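# Three arms load cartons into flow lane by date

## Task

Put the cartons into the flow lane sorted by their dates, with the oldest date at the lane's front end and later dates behind it.

## Robot and tools

Robots: three identical i2rt Big YAM arms, arm1, arm2 and arm3. Each has six revolute joints, a two-finger gripper and a wrist camera. Room cameras cam_a and cam_b are fixed; wrist cameras are arm1_cam_wrist, arm2_cam_wrist, arm3_cam_wrist. Reach is roughly 1.0 m from the joint1 axis.

Frame: one shared scene frame, metres, origin on the floor, +z up. Feet (base_link), each facing its own +x: arm1 at (-1.399, -0.834, 0.768) quat_wxyz (0.518, 0.002, 0.002, -0.855); arm2 at (-0.549, -0.349, 0.753) quat (0.266, -0.006, 0.004, 0.964); arm3 at (0.555, 0.297, 0.850) quat (0.406, 0.001, 0.000, -0.914). Table tops under the arms are at z=0.720. The hand point sits between the finger pads, about 1 cm behind the tips; fingers point along hand +z and open along hand y. Reported hand positions can be off, more so when stretched out.

Joints (absolute radians, tolerance for done in brackets): joint1_rad -2.879..2.879 (0.045), yaw about the foot, positive counter-clockwise seen from above, 0 points along the foot's facing. joint2_rad 0..3.141 (0.14), shoulder; 0 is upper arm pointing back, positive raises it then forward. joint3_rad 0..3.019 (0.09), elbow; 0 folded, positive opens. joint4_rad -1.692..1.57 (0.055), hand pitch, positive tips fingers up. joint5_rad -1.57..1.57 (0.03), sideways swing, positive to the arm's right. joint6_rad -2.094..2.094 (0.035), roll, positive clockwise viewed from behind the hand. gripper_m 0..0.093 (0.003), absolute fingertip gap in metres; each finger pushes about 50-64 N at most.

move: arguments arm1, arm2, arm3 (each optional, one object per arm) and cameras. An arm's object may hold "joints" (a dict of absolute joint targets by the names above), "target" (a 7-number absolute hand pose [x, y, z, qw, qx, qy, qz] in the scene frame, metres, same layout as the printed hand line), and "speed" (m/s, 0.002-0.5, default 0.25, only allowed with target; rotation is capped at twice that in rad/s). With a target, joints may only contain gripper_m. The hand travels a straight line from its current hand_target toward the target; all hand paths in one call finish together, paced by the slowest, lasting 0.5-10 s, and no call exceeds 15 s. Paths ignore obstacles and other arms; hands lag, drift, may overshoot speed near full extension, and often end a centimetre or more off. Unnamed arms keep their earlier command. cameras: list of camera names, "all", [] for none. Unknown keys make the call invalid; out-of-range values get it refused, and after a refusal or stop the remaining calls in that reply are skipped.

Results: per-arm joint_positions, Joint velocities ("within noise" when still), joint torques (arm joints only; 3 and 4 wrap at ±28 N m), hand and hand_target, joint_status and hand_status, on_its_own ("held at" is a target, not a reading), and a line like "move: arm1 done; arm2 time_out". Arms listed "as last shown" were not commanded and show "not commanded". A "pictures" line gives the image order. Statuses: off_target (stopped short, may still push); time_out (joint kept pushing toward a nearby hold target; send its reported position to relieve it); not_followed / "joint command not followed" / "pose unreachable" (a self- or arm-collision check blocked it; the gripper part still runs); limit_stop_at_motor_heat (resend the target).

wait: seconds 0-10, plus optional cameras; commands nothing and returns state and images. zoom_image: camera plus region [x0, y0, x1, y1] in pixels of that camera's latest image (at most 504x504, origin top-left); images are 896x504. read_manual: section "licences" only, no motion. finished_scene: scene = current scene number; irreversible, the goal must hold without the robot afterward. Calling move with no action reports the scene number and task.

Gripper readings: gripping a hard item at full force reads up to 0.005 narrower than it (or up to 0.002 wider on some); closed on nothing reads 0.000-0.003. Command about 0.005 below the touch reading for a firm grip; open well above the reading to release.

Camera calibration (K, distortion, T_world_to_cam) is given per camera and may be slightly off; room cameras are accurate near image centre.

Avoid: knocking items off the work area or floor; dropping or releasing moving items; slamming. Arms must never squeeze each other hard, including one gripper closing on another arm's fingers; the clearance check can react late and lets fingers, housings and cameras meet. Arms keep pushing on contact and heat up when holding loads, stretched, or pushing against limits; MOTOR HOT appears near 85 °C and at 100 °C the arm drops for 30-60 s. Loose items may occasionally be nudged by outside forces. The simulation keeps running while the operator thinks, holding the last command.

Each tool is called after "Request:" in YAML: its name, and indented under it one key for each argument.

## Session

Request:
move:

Scene clock: 0.00 s.
Joint torques (N m): no reading
Heat: arm1: hottest joint1_rad 39 °C; arm2: hottest joint2_rad 40 °C; arm3: hottest joint1_rad 35 °C.
Joint velocities: within noise
arm1.joint_positions: joint1_rad=+0.194 joint2_rad=+0.304 joint3_rad=+1.546 joint4_rad=-1.590 joint5_rad=-0.074 joint6_rad=+0.225 gripper_m=+0.09396
arm1.joint_status: not commanded
arm1.hand: x=-1.3980 y=-0.8742 z=+1.3539 quat_wxyz=(-0.413, -0.697, -0.432, +0.395) (m; scene frame)
arm1.hand_target: x=-1.3971 y=-0.8712 z=+1.3606 quat_wxyz=(-0.419, -0.692, -0.430, +0.401) (m; scene frame)
arm1.hand_status: not commanded
arm2.joint_positions: joint1_rad=+0.324 joint2_rad=+0.267 joint3_rad=+1.656 joint4_rad=-1.577 joint5_rad=-0.025 joint6_rad=+0.557 gripper_m=+0.09396
arm2.joint_status: not commanded
arm2.hand: x=-0.5408 y=-0.3488 z=+1.3788 quat_wxyz=(+0.121, +0.719, -0.287, -0.622) (m; scene frame)
arm2.hand_target: x=-0.5353 y=-0.3500 z=+1.3818 quat_wxyz=(+0.122, +0.714, -0.285, -0.628) (m; scene frame)
arm2.hand_status: not commanded
arm3.joint_positions: joint1_rad=+0.466 joint2_rad=+0.542 joint3_rad=+1.486 joint4_rad=-1.413 joint5_rad=-0.179 joint6_rad=-0.503 gripper_m=+0.09396
arm3.joint_status: not commanded
arm3.hand: x=+0.5364 y=+0.1220 z=+1.4334 quat_wxyz=(-0.274, -0.490, -0.695, +0.450) (m; scene frame)
arm3.hand_target: x=+0.5374 y=+0.1259 z=+1.4420 quat_wxyz=(-0.277, -0.485, -0.691, +0.459) (m; scene frame)
arm3.hand_status: not commanded
pictures: arm1_cam_wrist, arm2_cam_wrist, arm3_cam_wrist, cam_a, cam_b

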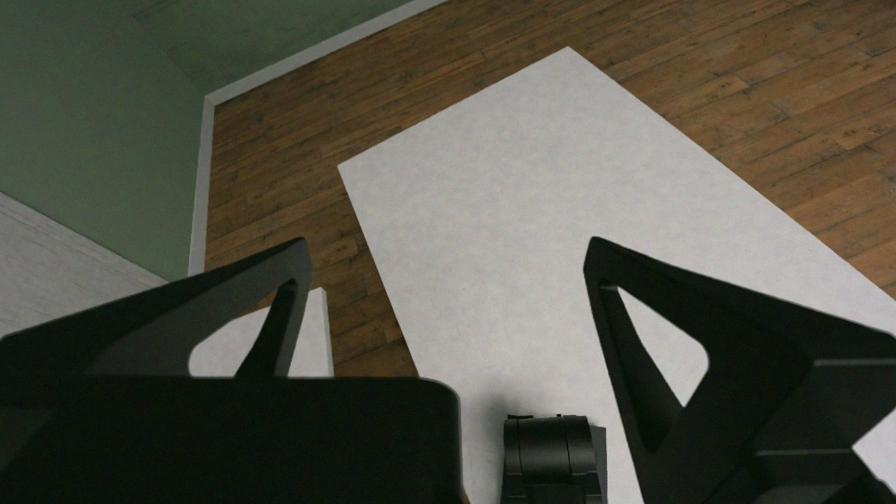

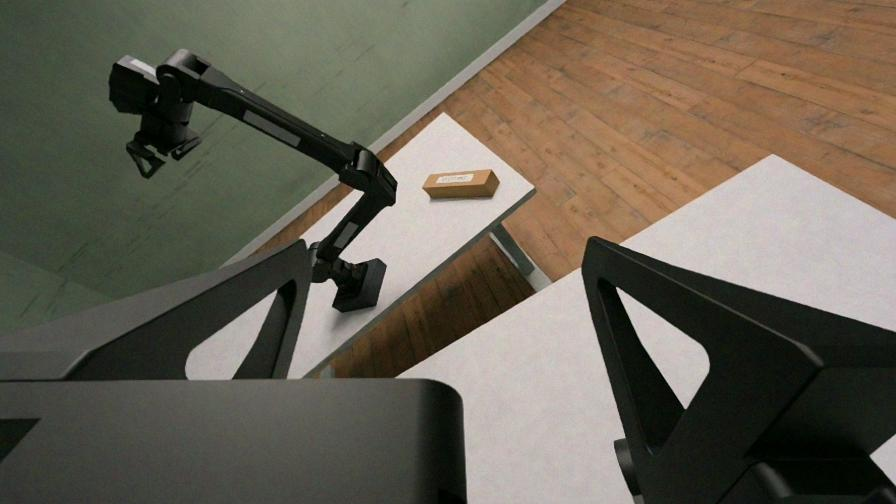

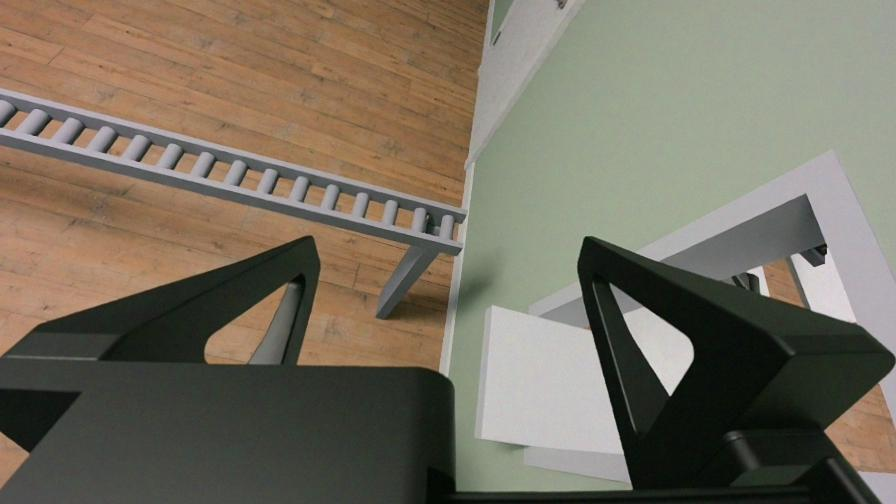

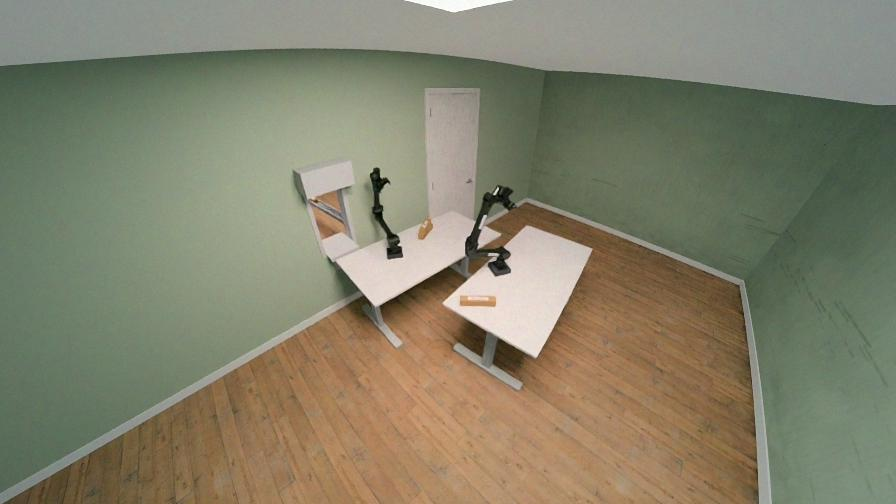

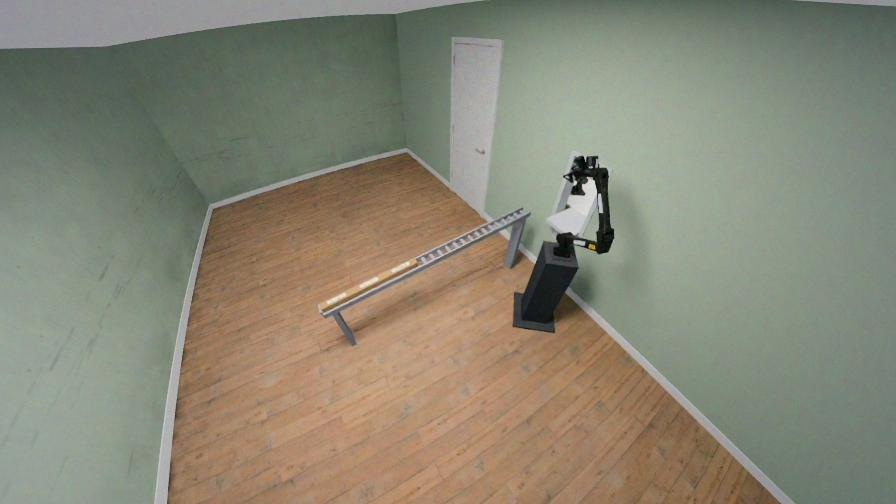

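Request:
zoom_image:
  camera: "cam_b"
  region: [300, 130, 640, 360]

Request:
zoom_image:
  camera: "cam_a"
  region: [270, 140, 620, 400]

Request:
zoom_image:
  camera: "cam_a"
  region: [440, 280, 520, 320]

Request:
zoom_image:
  camera: "cam_a"
  region: [400, 210, 450, 250]

Request:
zoom_image:
  camera: "cam_b"
  region: [310, 250, 430, 320]

Request:
zoom_image:
  camera: "arm2_cam_wrist"
  region: [400, 140, 560, 230]

Scaled by 1.482 from the camera's 896x504 image, which has a finer 1280x720 frame.

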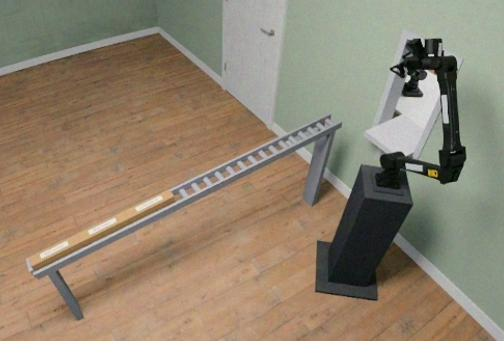

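Scaled by 1.440 from the camera's 896x504 image, which has a finer 1280x720 frame.

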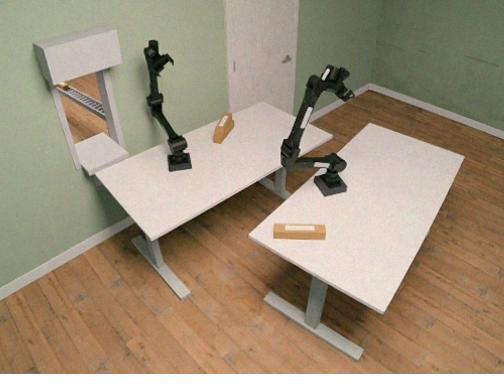

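Scaled by 6.300 from the camera's 896x504 image, which has a finer 1280x720 frame.

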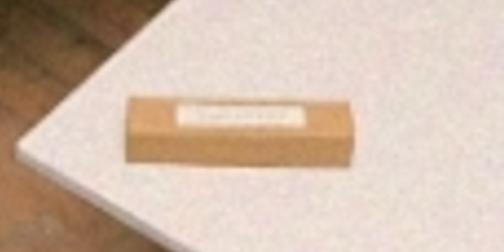

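Scaled by 10.080 from the camera's 896x504 image, which has a finer 1280x720 frame.

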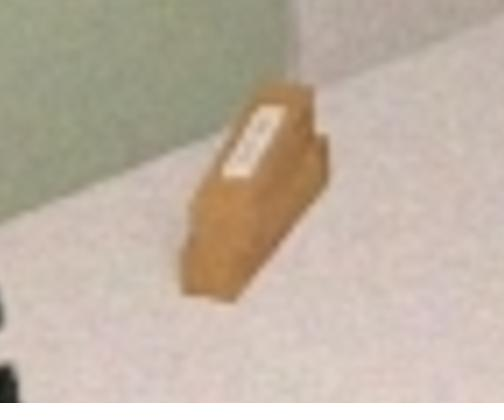

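Scaled by 4.200 from the camera's 896x504 image, which has a finer 1280x720 frame.

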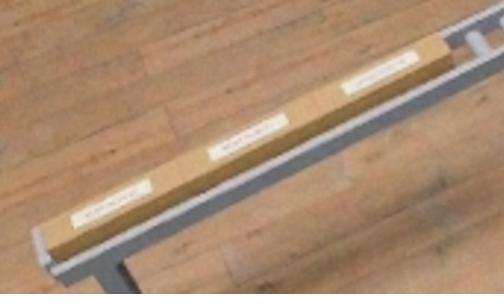

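Scaled by 3.150 from the camera's 896x504 image, which has a finer 1280x720 frame.

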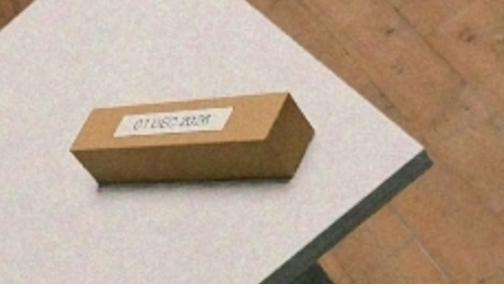

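Request:
move:
  arm1: {"joints": {"joint1_rad": -2.365, "joint2_rad": 0.8, "joint3_rad": 1.6, "joint4_rad": -1.4, "joint5_rad": 0.0, "joint6_rad": 0.0}}
  arm2: {"joints": {"joint1_rad": 2.225, "joint2_rad": 0.8, "joint3_rad": 1.6, "joint4_rad": -1.4, "joint5_rad": 0.0, "joint6_rad": 0.0}}
  arm3: {"joints": {"joint1_rad": 1.876, "joint2_rad": 1.4, "joint3_rad": 1.5, "joint4_rad": -0.34, "joint5_rad": 0.0, "joint6_rad": 0.0}}

Scene clock: 102.37 s.
Joint torques (N m): arm1=[-0.62 -1.38 10.37 1.83 0.04 -0.05] | arm2=[0.67 1.61 9.66 2.3 0.01 -0.12] | arm3=[0.5 -17.38 14.38 2.36 0.07 0.16]
Heat: arm1: hottest joint1_rad 39 °C; arm2: hottest joint2_rad 41 °C; arm3: hottest joint3_rad 37 °C.
move: arm1 done; arm2 done; arm3 done
Joint velocities: within noise
arm1.joint_positions: joint1_rad=-2.348 joint2_rad=+0.803 joint3_rad=+1.569 joint4_rad=-1.412 joint5_rad=+0.001 joint6_rad=+0.008 gripper_m=+0.09400
arm1.joint_status: all done
arm1.hand: x=-1.4851 y=-0.5710 z=+1.3356 quat_wxyz=(+0.264, -0.721, +0.528, +0.362) (m; scene frame)
arm1.hand_target: x=-1.4797 y=-0.5731 z=+1.3534 quat_wxyz=(+0.280, -0.710, +0.525, +0.376) (m; scene frame)
arm1.hand_status: not commanded
arm2.joint_positions: joint1_rad=+2.214 joint2_rad=+0.796 joint3_rad=+1.588 joint4_rad=-1.409 joint5_rad=+0.000 joint6_rad=+0.010 gripper_m=+0.09399
arm2.joint_status: all done
arm2.hand: x=-0.5260 y=-0.6154 z=+1.3343 quat_wxyz=(+0.349, +0.598, +0.654, -0.306) (m; scene frame)
arm2.hand_target: x=-0.5231 y=-0.6163 z=+1.3411 quat_wxyz=(+0.355, +0.588, +0.657, -0.312) (m; scene frame)
arm2.hand_status: not commanded
arm3.joint_positions: joint1_rad=+1.873 joint2_rad=+1.400 joint3_rad=+1.483 joint4_rad=-0.354 joint5_rad=-0.001 joint6_rad=-0.008 gripper_m=+0.09398
arm3.joint_status: all done
arm3.hand: x=+1.1364 y=+0.0278 z=+1.3322 quat_wxyz=(-0.591, -0.168, -0.778, +0.132) (m; scene frame)
arm3.hand_target: x=+1.1384 y=+0.0291 z=+1.3461 quat_wxyz=(-0.604, -0.168, -0.768, +0.131) (m; scene frame)
arm3.hand_status: not commanded
pictures: arm1_cam_wrist, arm2_cam_wrist, arm3_cam_wrist, cam_a, cam_b
camera_calibration:
arm1_cam_wrist: T_world_to_cam=[[0.946184, 0.323355, -0.0132757, 1.61084], [0.310032, -0.917438, -0.249374, 0.267499], [-0.0928159, 0.231838, -0.968316, 1.41134], [0, 0, 0, 1]] pos_world=[-1.47609, -0.602663, 1.45472]
arm2_cam_wrist: T_world_to_cam=[[-0.995893, -0.0903659, -0.00550728, -0.574039], [-0.082486, 0.93076, -0.356205, 1.01264], [0.0373147, -0.354288, -0.934392, 1.17121], [0, 0, 0, 1]] pos_world=[-0.531857, -0.579452, 1.45191]
arm3_cam_wrist: T_world_to_cam=[[-0.418324, -0.90825, -0.00929038, 0.513818], [-0.713338, 0.334848, -0.615651, 1.62331], [0.562276, -0.250914, -0.787965, 0.540714], [0, 0, 0, 1]] pos_world=[1.06888, 0.0587872, 1.43023]

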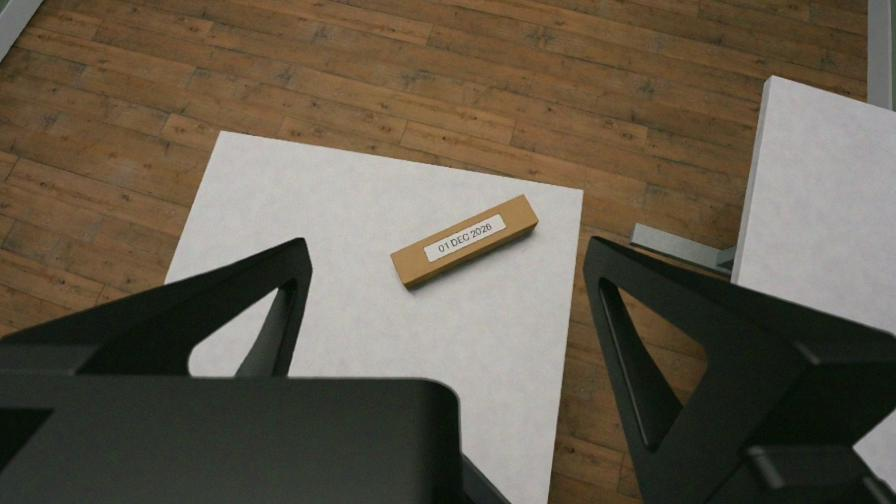

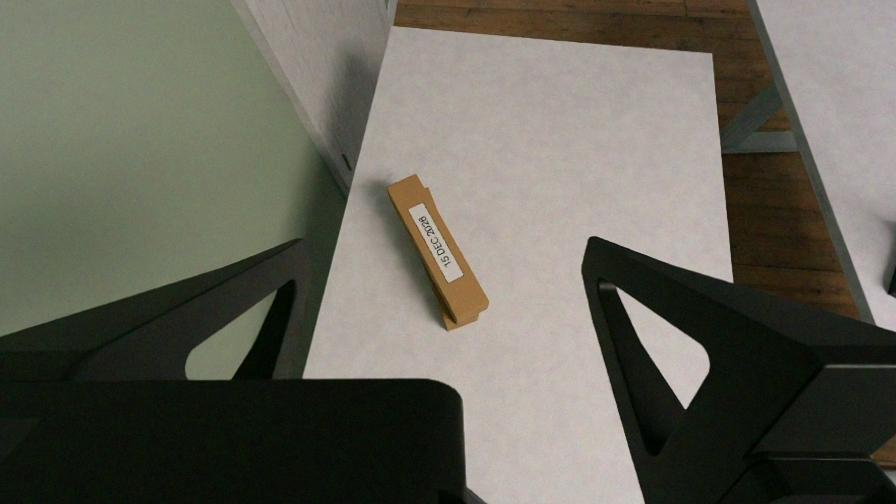

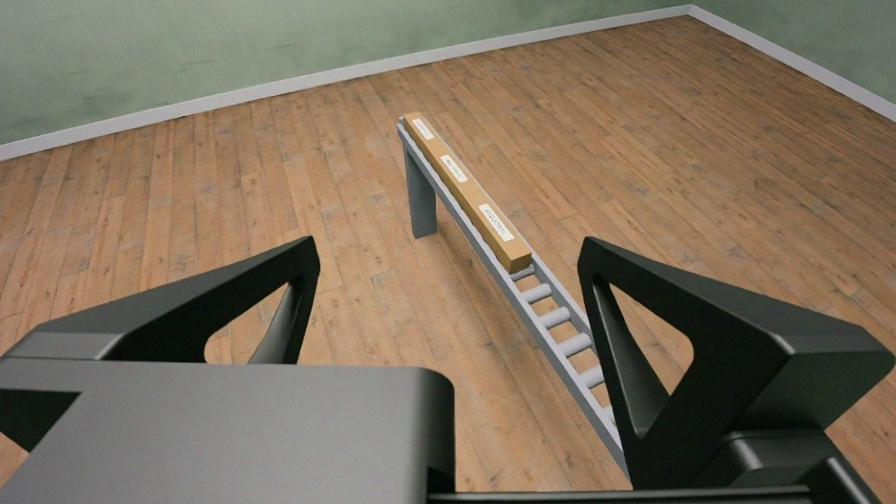

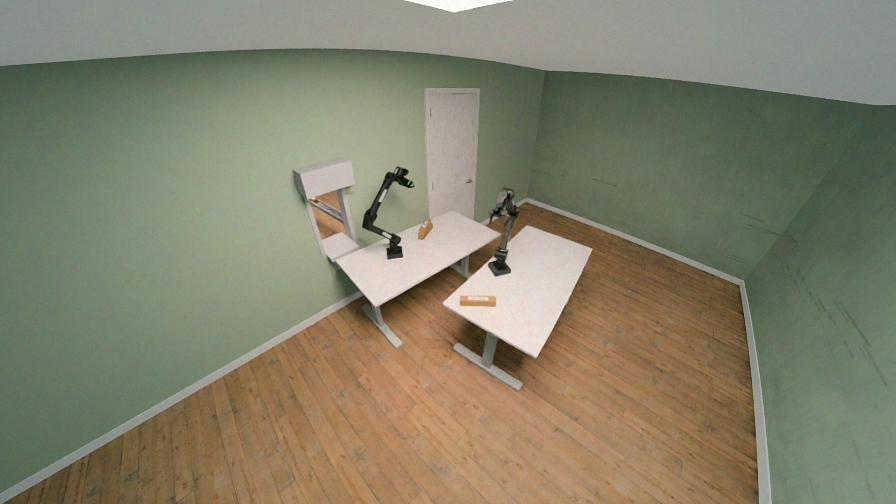

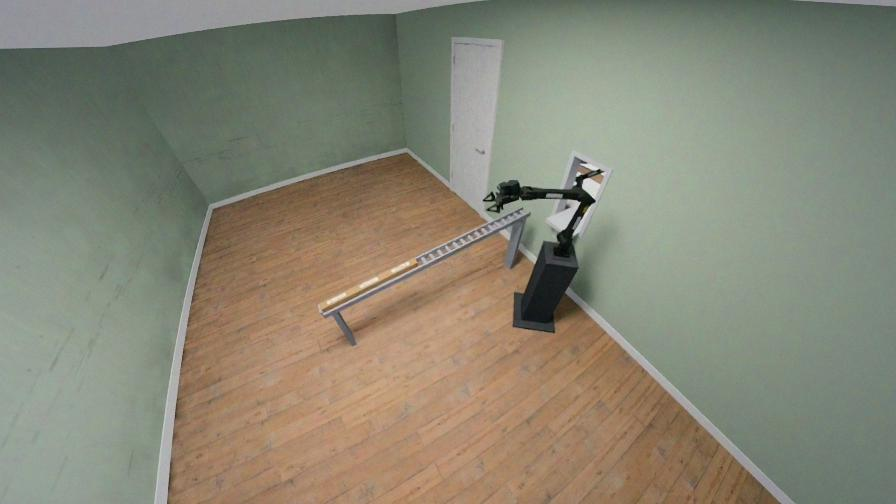

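Request:
zoom_image:
  camera: "arm3_cam_wrist"
  region: [380, 100, 550, 280]

Request:
zoom_image:
  camera: "arm1_cam_wrist"
  region: [370, 180, 590, 300]

Request:
zoom_image:
  camera: "arm2_cam_wrist"
  region: [360, 160, 520, 350]

Scaled by 2.800 from the camera's 896x504 image, which has a finer 1280x720 frame.

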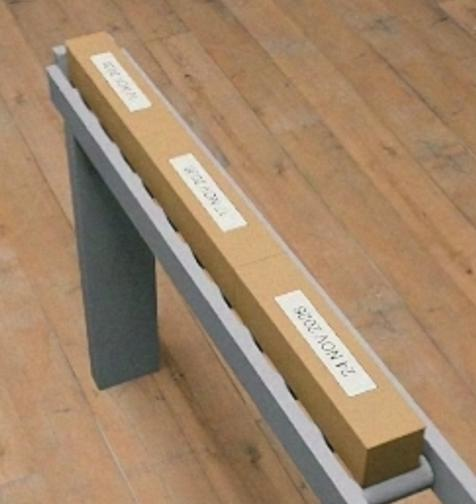

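Scaled by 2.291 from the camera's 896x504 image, which has a finer 1280x720 frame.

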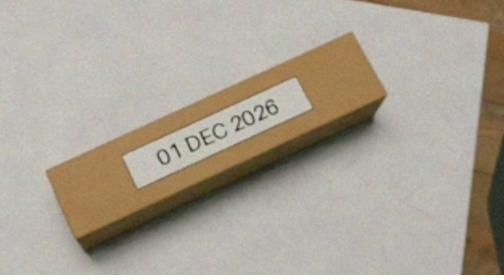

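Scaled by 2.653 from the camera's 896x504 image, which has a finer 1280x720 frame.

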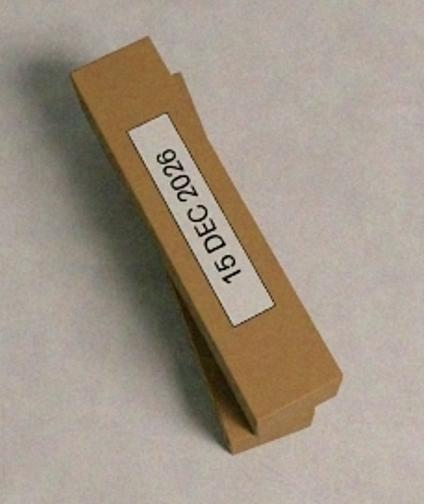

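Request:
move:
  arm2: {"joints": {"joint1_rad": -1.975, "joint2_rad": 0.8, "joint3_rad": 1.6, "joint4_rad": -1.1, "joint5_rad": 0.0, "joint6_rad": 0.0}}
  arm3: {"joints": {"joint1_rad": -0.417, "joint2_rad": 0.8, "joint3_rad": 1.6, "joint4_rad": -1.25, "joint5_rad": 0.0, "joint6_rad": 0.0}}
  cameras: ["arm2_cam_wrist", "arm3_cam_wrist"]

Scene clock: 122.13 s.
Joint torques (N m): arm1=[-0.62 -1.44 10.41 1.84 0.04 -0.05] | arm2=[-0.79 0.15 9.99 2.66 -0.01 -0.11] | arm3=[-0.62 -2.61 10.28 1.43 0.01 0.12]
Heat: arm1: hottest joint3_rad 40 °C; arm2: hottest joint2_rad 41 °C; arm3: hottest joint3_rad 41 °C.
move: arm2 done; arm3 done
Joint velocities: within noise
arm1: as last shown
arm2.joint_positions: joint1_rad=-1.964 joint2_rad=+0.805 joint3_rad=+1.588 joint4_rad=-1.114 joint5_rad=+0.000 joint6_rad=+0.010 gripper_m=+0.09404
arm2.joint_status: all done
arm2.hand: x=-0.3038 y=-0.1562 z=+1.3930 quat_wxyz=(-0.553, +0.256, -0.773, -0.179) (m; scene frame)
arm2.hand_target: x=-0.3053 y=-0.1612 z=+1.4040 quat_wxyz=(-0.567, +0.253, -0.764, -0.178) (m; scene frame)
arm2.hand_status: not commanded
arm3.joint_positions: joint1_rad=-0.406 joint2_rad=+0.807 joint3_rad=+1.595 joint4_rad=-1.240 joint5_rad=+0.001 joint6_rad=-0.007 gripper_m=+0.09400
arm3.joint_status: all done
arm3.hand: x=+0.2808 y=+0.1729 z=+1.4636 quat_wxyz=(-0.111, -0.828, -0.183, +0.518) (m; scene frame)
arm3.hand_target: x=+0.2842 y=+0.1780 z=+1.4659 quat_wxyz=(-0.111, -0.829, -0.176, +0.519) (m; scene frame)
arm3.hand_status: not commanded
pictures: arm2_cam_wrist, arm3_cam_wrist
camera_calibration:
arm2_cam_wrist: T_world_to_cam=[[0.584299, -0.811412, 0.0142973, 0.0288312], [-0.646308, -0.475918, -0.59648, 0.568153], [0.490795, 0.339282, -0.802501, 1.44285], [0, 0, 0, 1]] pos_world=[-0.357787, -0.195744, 1.49637]
arm3_cam_wrist: T_world_to_cam=[[-0.414855, 0.909835, -0.00973324, -0.0256531], [0.809803, 0.364324, -0.459877, 0.38453], [-0.414866, -0.198664, -0.88793, 1.57341], [0, 0, 0, 1]] pos_world=[0.330718, 0.195827, 1.57366]

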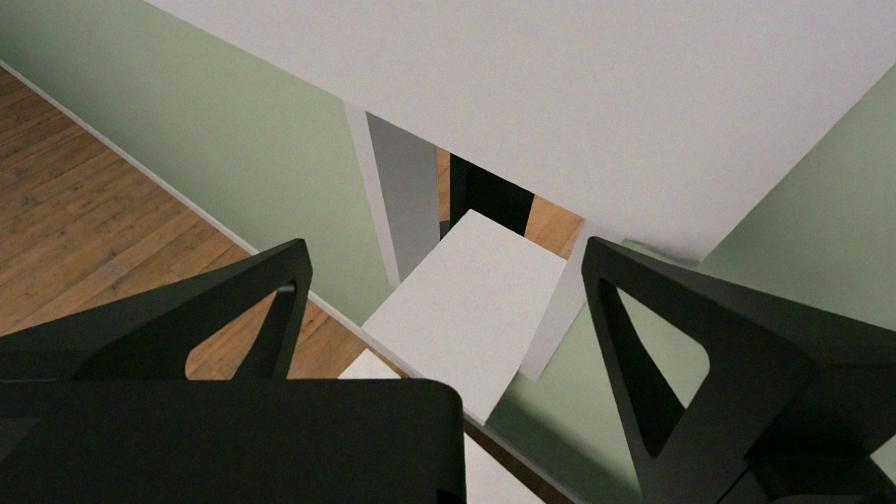

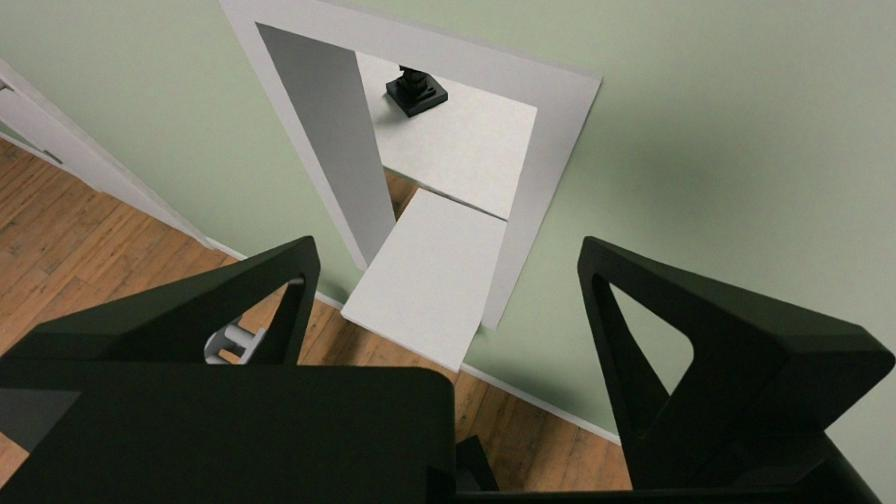

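Request:
move:
  arm3: {"joints": {"joint1_rad": 0.646, "joint2_rad": 1.52, "joint3_rad": 0.907, "joint4_rad": -0.237, "joint5_rad": 0.0, "joint6_rad": 0.0}}
  cameras: ["arm3_cam_wrist", "cam_b"]

Request:
zoom_image:
  camera: "arm3_cam_wrist"
  region: [0, 0, 448, 252]

Request:
zoom_image:
  camera: "arm3_cam_wrist"
  region: [448, 0, 896, 252]

Scene clock: 162.30 s.
Joint torques (N m): arm1=[-0.56 -1.44 10.39 1.84 0.04 -0.05] | arm2=[-0.85 0.09 9.99 2.65 -0.02 -0.11] | arm3=[0.97 -16.5 11.03 1.95 0.07 0.12]
Heat: arm1: hottest joint3_rad 42 °C; arm2: hottest joint2_rad 40 °C; arm3: hottest joint3_rad 39 °C.
move: arm3 done
Joint velocities: within noise
arm1, arm2: as last shown
arm3.joint_positions: joint1_rad=+0.638 joint2_rad=+1.522 joint3_rad=+0.897 joint4_rad=-0.251 joint5_rad=-0.001 joint6_rad=-0.006 gripper_m=+0.09402
arm3.joint_status: all done
arm3.hand: x=+0.5020 y=-0.2384 z=+0.9495 quat_wxyz=(-0.229, -0.695, -0.634, +0.252) (m; scene frame)
arm3.hand_target: x=+0.5058 y=-0.2455 z=+0.9575 quat_wxyz=(-0.239, -0.690, -0.632, +0.259) (m; scene frame)
arm3.hand_status: not commanded
pictures: arm3_cam_wrist, cam_b
camera_calibration:
arm3_cam_wrist: T_world_to_cam=[[-0.994736, 0.101907, -0.0107004, 0.534715], [0.102349, 0.993173, -0.0559649, 0.240393], [0.00492414, -0.0567655, -0.998375, 1.05496], [0, 0, 0, 1]] pos_world=[0.502102, -0.233358, 1.07242]

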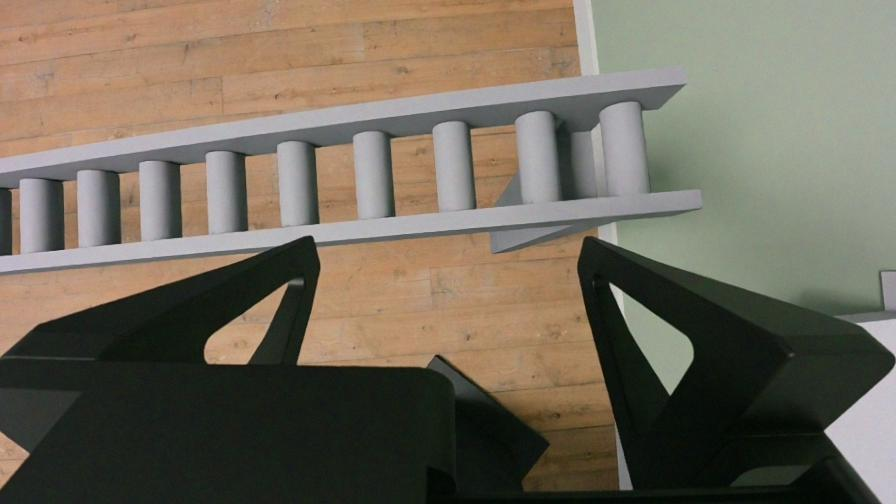

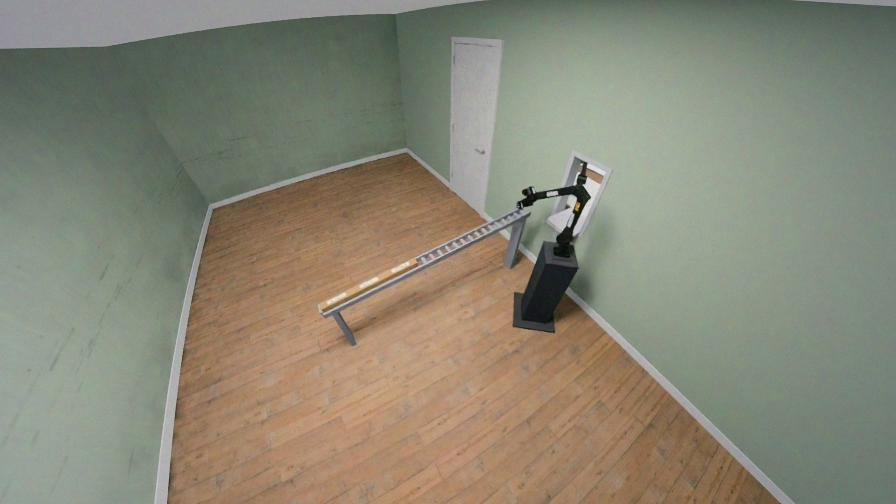

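Scaled by 1.125 from the camera's 896x504 image, which has a finer 1280x720 frame.

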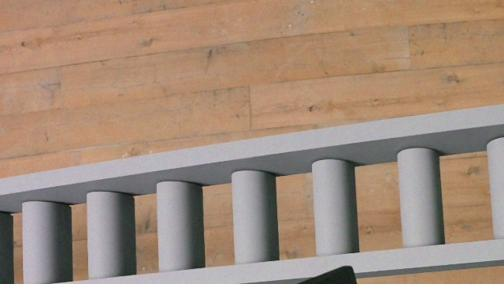

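Scaled by 1.125 from the camera's 896x504 image, which has a finer 1280x720 frame.

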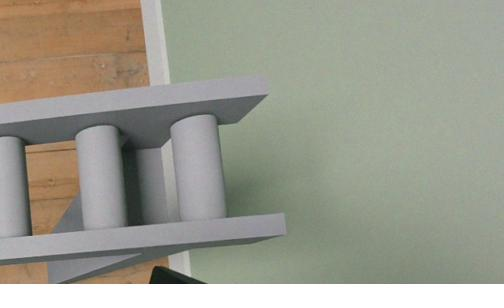

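Request:
zoom_image:
  camera: "arm3_cam_wrist"
  region: [560, 40, 720, 260]

Request:
zoom_image:
  camera: "arm3_cam_wrist"
  region: [360, 70, 540, 250]

Scaled by 2.291 from the camera's 896x504 image, which has a finer 1280x720 frame.

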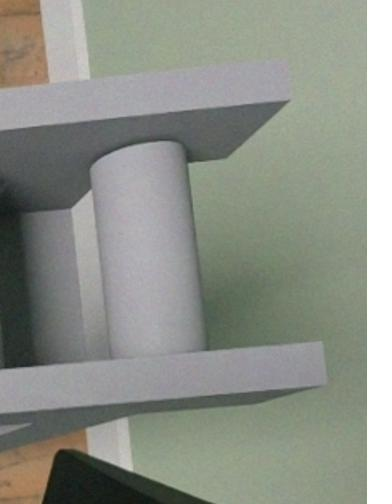

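Scaled by 2.800 from the camera's 896x504 image, which has a finer 1280x720 frame.

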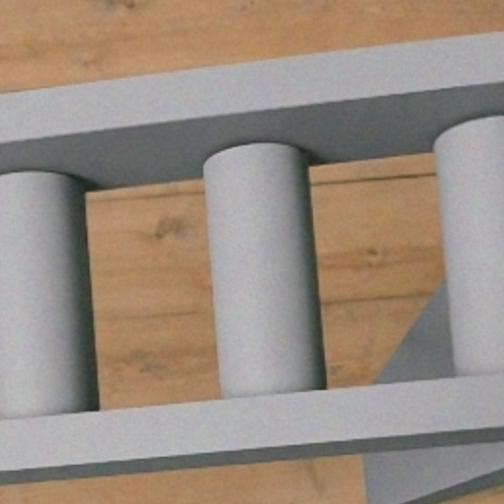

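Request:
move:
  arm1: {"joints": {"joint1_rad": -2.382, "joint2_rad": 1.515, "joint3_rad": 1.29, "joint4_rad": -1.346, "joint5_rad": 0.0, "joint6_rad": 1.07}}
  arm2: {"joints": {"joint1_rad": 2.225, "joint2_rad": 0.8, "joint3_rad": 1.6, "joint4_rad": -1.4, "joint5_rad": 0.0, "joint6_rad": 0.0}}
  cameras: ["arm1_cam_wrist", "arm2_cam_wrist"]

Scene clock: 207.30 s.
Joint torques (N m): arm1=[-0.5 -14.15 10.41 0.28 0.14 0.13] | arm2=[0.62 0.56 9.77 1.46 -0.04 -0.11] | arm3=[0.85 -16.5 11 1.91 0.05 0.13]
Heat: arm1: hottest joint3_rad 43 °C; arm2: hottest joint3_rad 42 °C; arm3: hottest joint3_rad 38 °C.
move: arm1 done; arm2 done
Joint velocities: within noise
arm1.joint_positions: joint1_rad=-2.365 joint2_rad=+1.522 joint3_rad=+1.265 joint4_rad=-1.352 joint5_rad=+0.000 joint6_rad=+1.061 gripper_m=+0.09400
arm1.joint_status: all done
arm1.hand: x=-1.5240 y=-0.4222 z=+0.9389 quat_wxyz=(+0.000, -0.392, +0.920, -0.017) (m; scene frame)
arm1.hand_target: x=-1.5196 y=-0.4110 z=+0.9510 quat_wxyz=(+0.002, -0.380, +0.925, +0.002) (m; scene frame)
arm1.hand_status: not commanded
arm2.joint_positions: joint1_rad=+2.214 joint2_rad=+0.806 joint3_rad=+1.588 joint4_rad=-1.390 joint5_rad=+0.000 joint6_rad=+0.010 gripper_m=+0.09404
arm2.joint_status: all done
arm2.hand: x=-0.5253 y=-0.6223 z=+1.3357 quat_wxyz=(+0.352, +0.596, +0.652, -0.309) (m; scene frame)
arm2.hand_target: x=-0.5230 y=-0.6163 z=+1.3411 quat_wxyz=(+0.355, +0.588, +0.657, -0.311) (m; scene frame)
arm2.hand_status: not commanded
arm3: as last shown
arm3.hand: x=+0.5020 y=-0.2385 z=+0.9495 quat_wxyz=(-0.229, -0.694, -0.634, +0.252) (m; scene frame)
pictures: arm1_cam_wrist, arm2_cam_wrist
camera_calibration:
arm1_cam_wrist: T_world_to_cam=[[0.723551, -0.690241, 0.00638113, 0.808455], [-0.535134, -0.555072, 0.63681, -1.65005], [-0.436011, -0.46418, -0.770994, -0.0130414], [0, 0, 0, 1]] pos_world=[-1.47364, -0.363922, 1.03556]
arm2_cam_wrist: T_world_to_cam=[[-0.995895, -0.0903826, -0.00486622, -0.574902], [-0.0823734, 0.927304, -0.365134, 1.02953], [0.0375142, -0.363234, -0.930942, 1.16011], [0, 0, 0, 1]] pos_world=[-0.531257, -0.585261, 1.45312]

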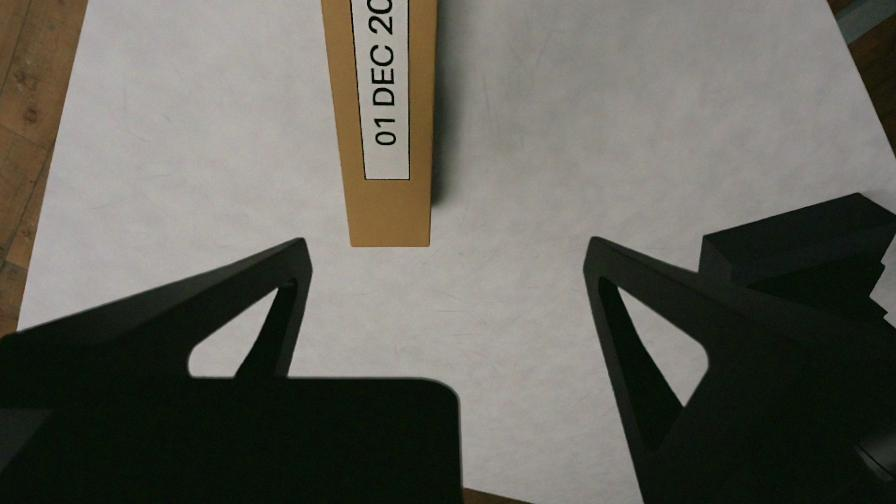

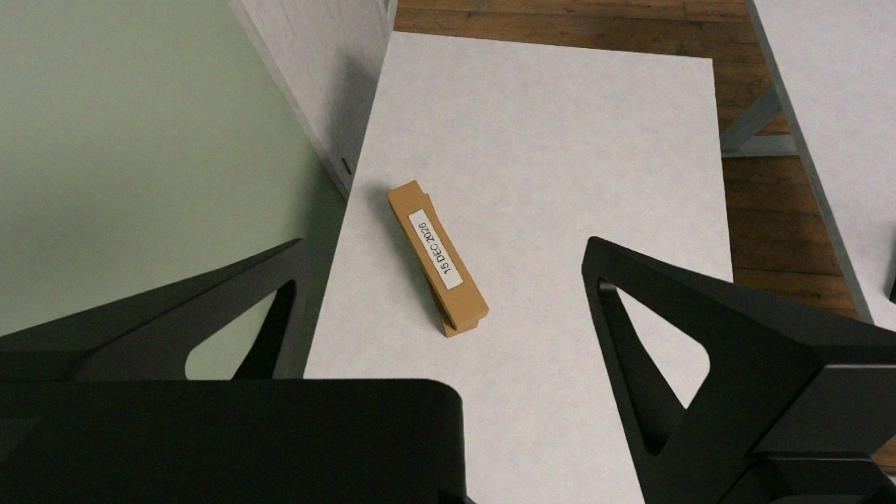

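Request:
move:
  arm1: {"target": [-1.5386, -0.3748, 0.84, 0.0, 0.3867, -0.9222, 0.0], "speed": 0.2}
  cameras: ["arm1_cam_wrist", "cam_a"]

Scene clock: 232.93 s.
Joint torques (N m): arm1=[0.73 -16.03 8.38 0.5 0.08 0.13] | arm2=[0.62 0.5 9.76 1.47 -0.03 -0.11] | arm3=[0.73 -16.38 11 1.92 0.06 0.12]
Heat: arm1: hottest joint3_rad 42 °C; arm2: hottest joint3_rad 43 °C; arm3: hottest joint3_rad 38 °C.
move: arm1 done
Joint velocities: within noise
arm1.joint_positions: joint1_rad=-2.365 joint2_rad=+1.717 joint3_rad=+1.218 joint4_rad=-1.098 joint5_rad=-0.002 joint6_rad=+1.063 gripper_m=+0.09400
arm1.joint_status: not commanded
arm1.hand: x=-1.5363 y=-0.3818 z=+0.8364 quat_wxyz=(+0.000, -0.391, +0.920, -0.011) (m; scene frame)
arm1.hand_target: x=-1.5385 y=-0.3748 z=+0.8400 quat_wxyz=(+0.000, -0.387, +0.922, +0.000) (m; scene frame)
arm1.hand_status: done (0.008 m and 1.4 deg from the pose sent, 0.111 m and 2.0 deg at the start)
arm2, arm3: as last shown
arm2.joint_positions: joint1_rad=+2.214 joint2_rad=+0.806 joint3_rad=+1.588 joint4_rad=-1.391 joint5_rad=+0.000 joint6_rad=+0.010 gripper_m=+0.09404
arm2.hand_target: x=-0.5230 y=-0.6163 z=+1.3410 quat_wxyz=(+0.355, +0.588, +0.657, -0.311) (m; scene frame)
pictures: arm1_cam_wrist, cam_a
camera_calibration:
arm1_cam_wrist: T_world_to_cam=[[0.722472, -0.691386, -0.00441075, 0.852866], [-0.532608, -0.5606, 0.63408, -1.56486], [-0.440867, -0.455756, -0.773255, -0.0810115], [0, 0, 0, 1]] pos_world=[-1.48534, -0.324522, 0.933365]

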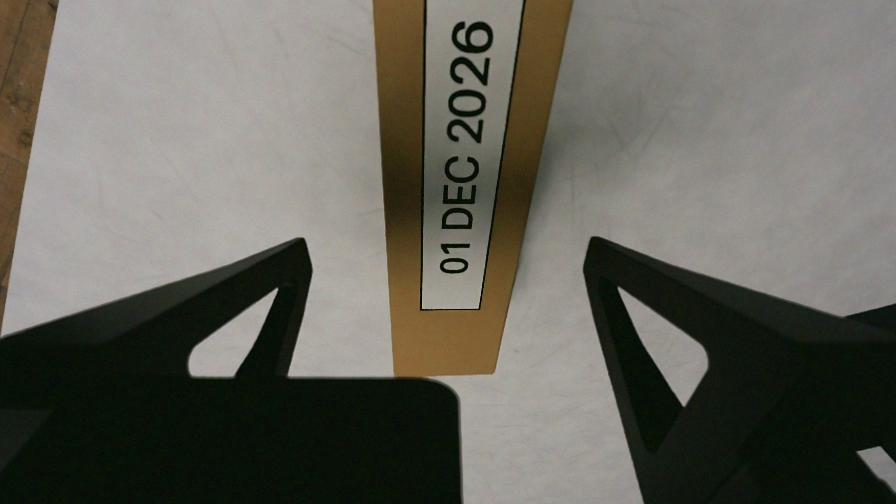

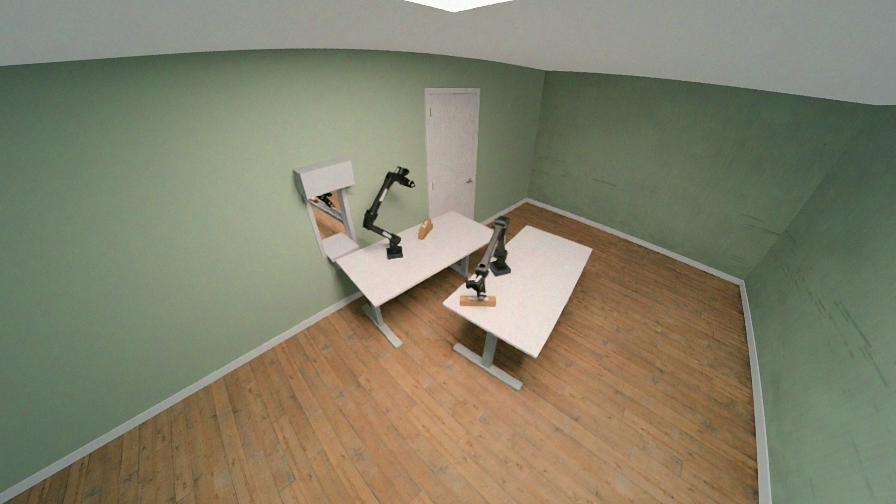

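Request:
move:
  arm1: {"target": [-1.549, -0.393, 0.764, 0.0, 0.3867, -0.9222, 0.0], "speed": 0.12}
  cameras: ["arm1_cam_wrist"]

Scene clock: 244.83 s.
Joint torques (N m): arm1=[2.02 -15.33 6.94 0.5 0.09 0.13] | arm2=[0.67 0.5 9.76 1.46 -0.04 -0.11] | arm3=[1.03 -16.38 11.03 1.98 0.06 0.12]
Heat: arm1: hottest joint3_rad 42 °C; arm2: hottest joint3_rad 43 °C; arm3: hottest joint3_rad 38 °C.
move: arm1 done
Joint velocities: within noise
arm1.joint_positions: joint1_rad=-2.349 joint2_rad=+1.791 joint3_rad=+1.100 joint4_rad=-0.894 joint5_rad=-0.003 joint6_rad=+1.096 gripper_m=+0.09400
arm1.joint_status: not commanded
arm1.hand: x=-1.5402 y=-0.3945 z=+0.7658 quat_wxyz=(+0.000, -0.383, +0.924, -0.005) (m; scene frame)
arm1.hand_target: x=-1.5489 y=-0.3932 z=+0.7641 quat_wxyz=(+0.000, -0.387, +0.922, +0.000) (m; scene frame)
arm1.hand_status: done (0.009 m and 0.7 deg from the pose sent, 0.074 m and 1.4 deg at the start)
arm2, arm3: as last shown
pictures: arm1_cam_wrist
camera_calibration:
arm1_cam_wrist: T_world_to_cam=[[0.710993, -0.703021, -0.0158378, 0.833118], [-0.539267, -0.559561, 0.629351, -1.53544], [-0.451309, -0.438923, -0.77696, -0.149754], [0, 0, 0, 1]] pos_world=[-1.48794, -0.339203, 0.863172]

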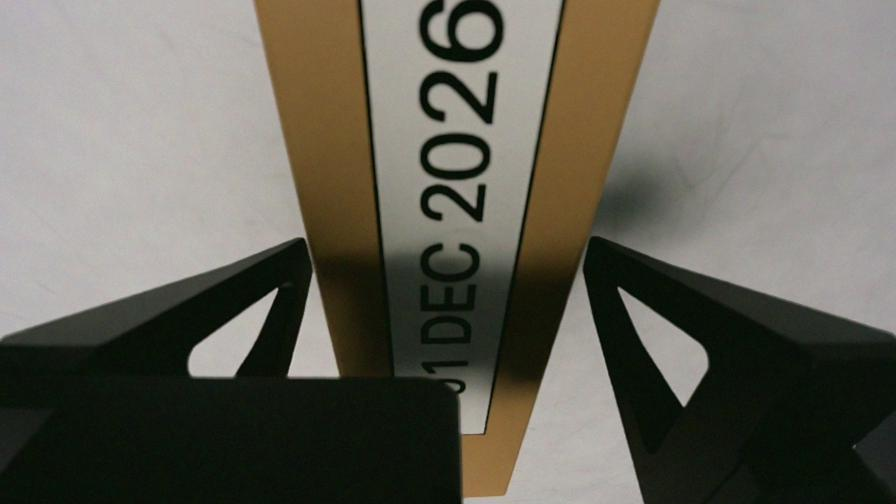

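Request:
move:
  arm1: {"joints": {"gripper_m": 0.06}}
  cameras: ["arm1_cam_wrist"]

Scene clock: 252.13 s.
Joint torques (N m): arm1=[2.02 -15.33 6.94 0.36 0.19 0.08] | arm2=[0.73 0.5 9.76 1.47 -0.04 -0.11] | arm3=[0.91 -16.5 10.97 1.91 0.06 0.12]
Heat: arm1: hottest joint3_rad 42 °C; arm2: hottest joint3_rad 43 °C; arm3: hottest joint3_rad 38 °C.
move: arm1 done
Joint velocities: within noise
arm1.joint_positions: joint1_rad=-2.348 joint2_rad=+1.791 joint3_rad=+1.100 joint4_rad=-0.890 joint5_rad=-0.005 joint6_rad=+1.099 gripper_m=+0.06062
arm1.joint_status: all done
arm1.hand: x=-1.5410 y=-0.3938 z=+0.7657 quat_wxyz=(-0.001, -0.382, +0.924, -0.003) (m; scene frame)
arm1.hand_target: x=-1.5490 y=-0.3932 z=+0.7641 quat_wxyz=(+0.000, -0.387, +0.922, +0.000) (m; scene frame)
arm1.hand_status: not commanded
arm2, arm3: as last shown
pictures: arm1_cam_wrist
camera_calibration:
arm1_cam_wrist: T_world_to_cam=[[0.708534, -0.705391, -0.0200848, 0.832676], [-0.539316, -0.559635, 0.629244, -1.53549], [-0.455103, -0.435008, -0.776949, -0.154125], [0, 0, 0, 1]] pos_world=[-1.48824, -0.339, 0.863176]

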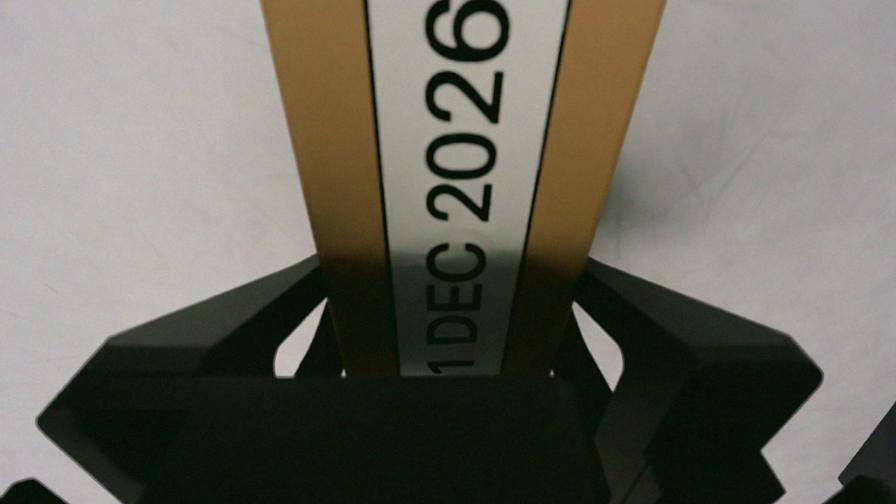

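Request:
move:
  arm1: {"joints": {"gripper_m": 0.054}}
  cameras: []

Scene clock: 254.03 s.
Joint torques (N m): arm1=[1.96 -15.27 6.95 0.4 0.19 0.1] | arm2=[0.62 0.5 9.76 1.47 -0.03 -0.11] | arm3=[0.79 -16.32 10.97 1.88 0.05 0.11]
Heat: arm1: hottest joint3_rad 41 °C; arm2: hottest joint3_rad 43 °C; arm3: hottest joint3_rad 38 °C.
move: arm1 off_target
Joint velocities: within noise
arm1.joint_positions: joint1_rad=-2.348 joint2_rad=+1.791 joint3_rad=+1.100 joint4_rad=-0.890 joint5_rad=-0.005 joint6_rad=+1.100 gripper_m=+0.06049
arm1.joint_status: gripper_m off_target (ended at +0.06050, target +0.05400)
arm1.hand: x=-1.5410 y=-0.3938 z=+0.7657 quat_wxyz=(-0.001, -0.382, +0.924, -0.003) (m; scene frame)
arm1.hand_target: x=-1.5490 y=-0.3932 z=+0.7641 quat_wxyz=(+0.000, -0.387, +0.922, +0.000) (m; scene frame)
arm1.hand_status: not commanded
arm2, arm3: as last shown
pictures: none
No camera images: "cameras" was empty.

Request:
move:
  arm1: {"target": [-1.545, -0.393, 0.93, 0.0, 0.3867, -0.9222, 0.0], "speed": 0.15}
  cameras: ["arm1_cam_wrist", "cam_a"]

Scene clock: 258.47 s.
Joint torques (N m): arm1=[1.26 -16.56 12.88 -0.29 0.19 0] | arm2=[0.67 0.5 9.77 1.47 -0.03 -0.11] | arm3=[0.79 -16.38 10.99 1.89 0.06 0.11]
Heat: arm1: hottest joint3_rad 42 °C; arm2: hottest joint3_rad 43 °C; arm3: hottest joint3_rad 38 °C.
move: arm1 off_target
Joint velocities: within noise
arm1.joint_positions: joint1_rad=-2.348 joint2_rad=+1.610 joint3_rad=+1.257 joint4_rad=-1.295 joint5_rad=-0.005 joint6_rad=+1.100 gripper_m=+0.06047
arm1.joint_status: not commanded
arm1.hand: x=-1.5356 y=-0.4120 z=+0.8989 quat_wxyz=(-0.003, -0.381, +0.924, -0.036) (m; scene frame)
arm1.hand_target: x=-1.5445 y=-0.3947 z=+0.9302 quat_wxyz=(+0.000, -0.387, +0.922, +0.000) (m; scene frame)
arm1.hand_status: off_target (0.038 m and 4.2 deg from the pose sent, 0.164 m and 0.7 deg at the start)
arm2, arm3: as last shown
pictures: arm1_cam_wrist, cam_a
camera_calibration:
arm1_cam_wrist: T_world_to_cam=[[0.707901, -0.705257, 0.0385732, 0.76511], [-0.552616, -0.519022, 0.652098, -1.65084], [-0.439877, -0.482937, -0.757153, -0.0703369], [0, 0, 0, 1]] pos_world=[-1.48484, -0.351189, 0.993738]

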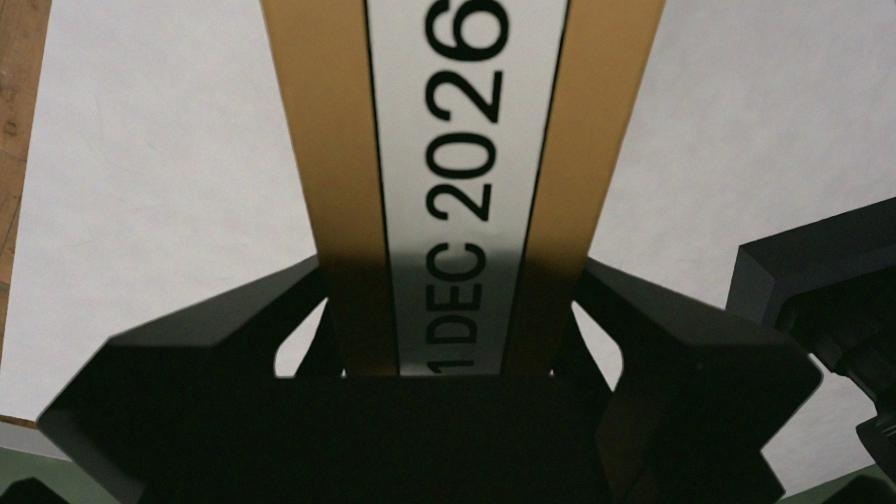

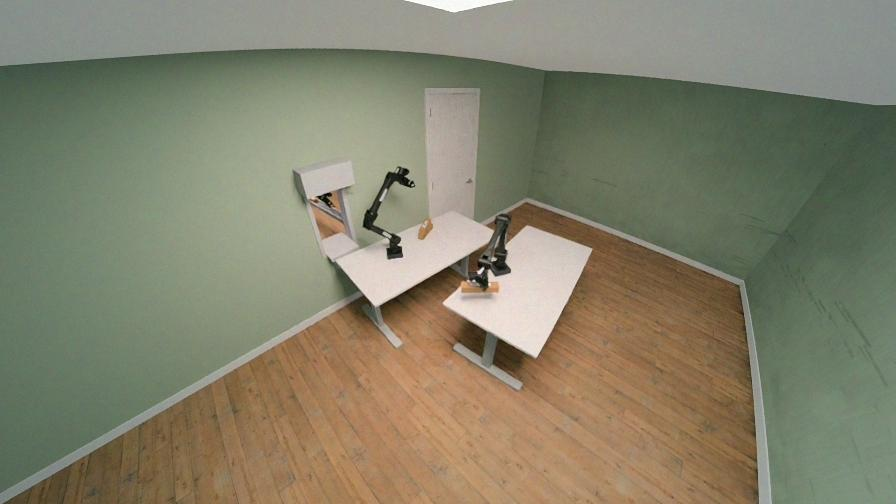

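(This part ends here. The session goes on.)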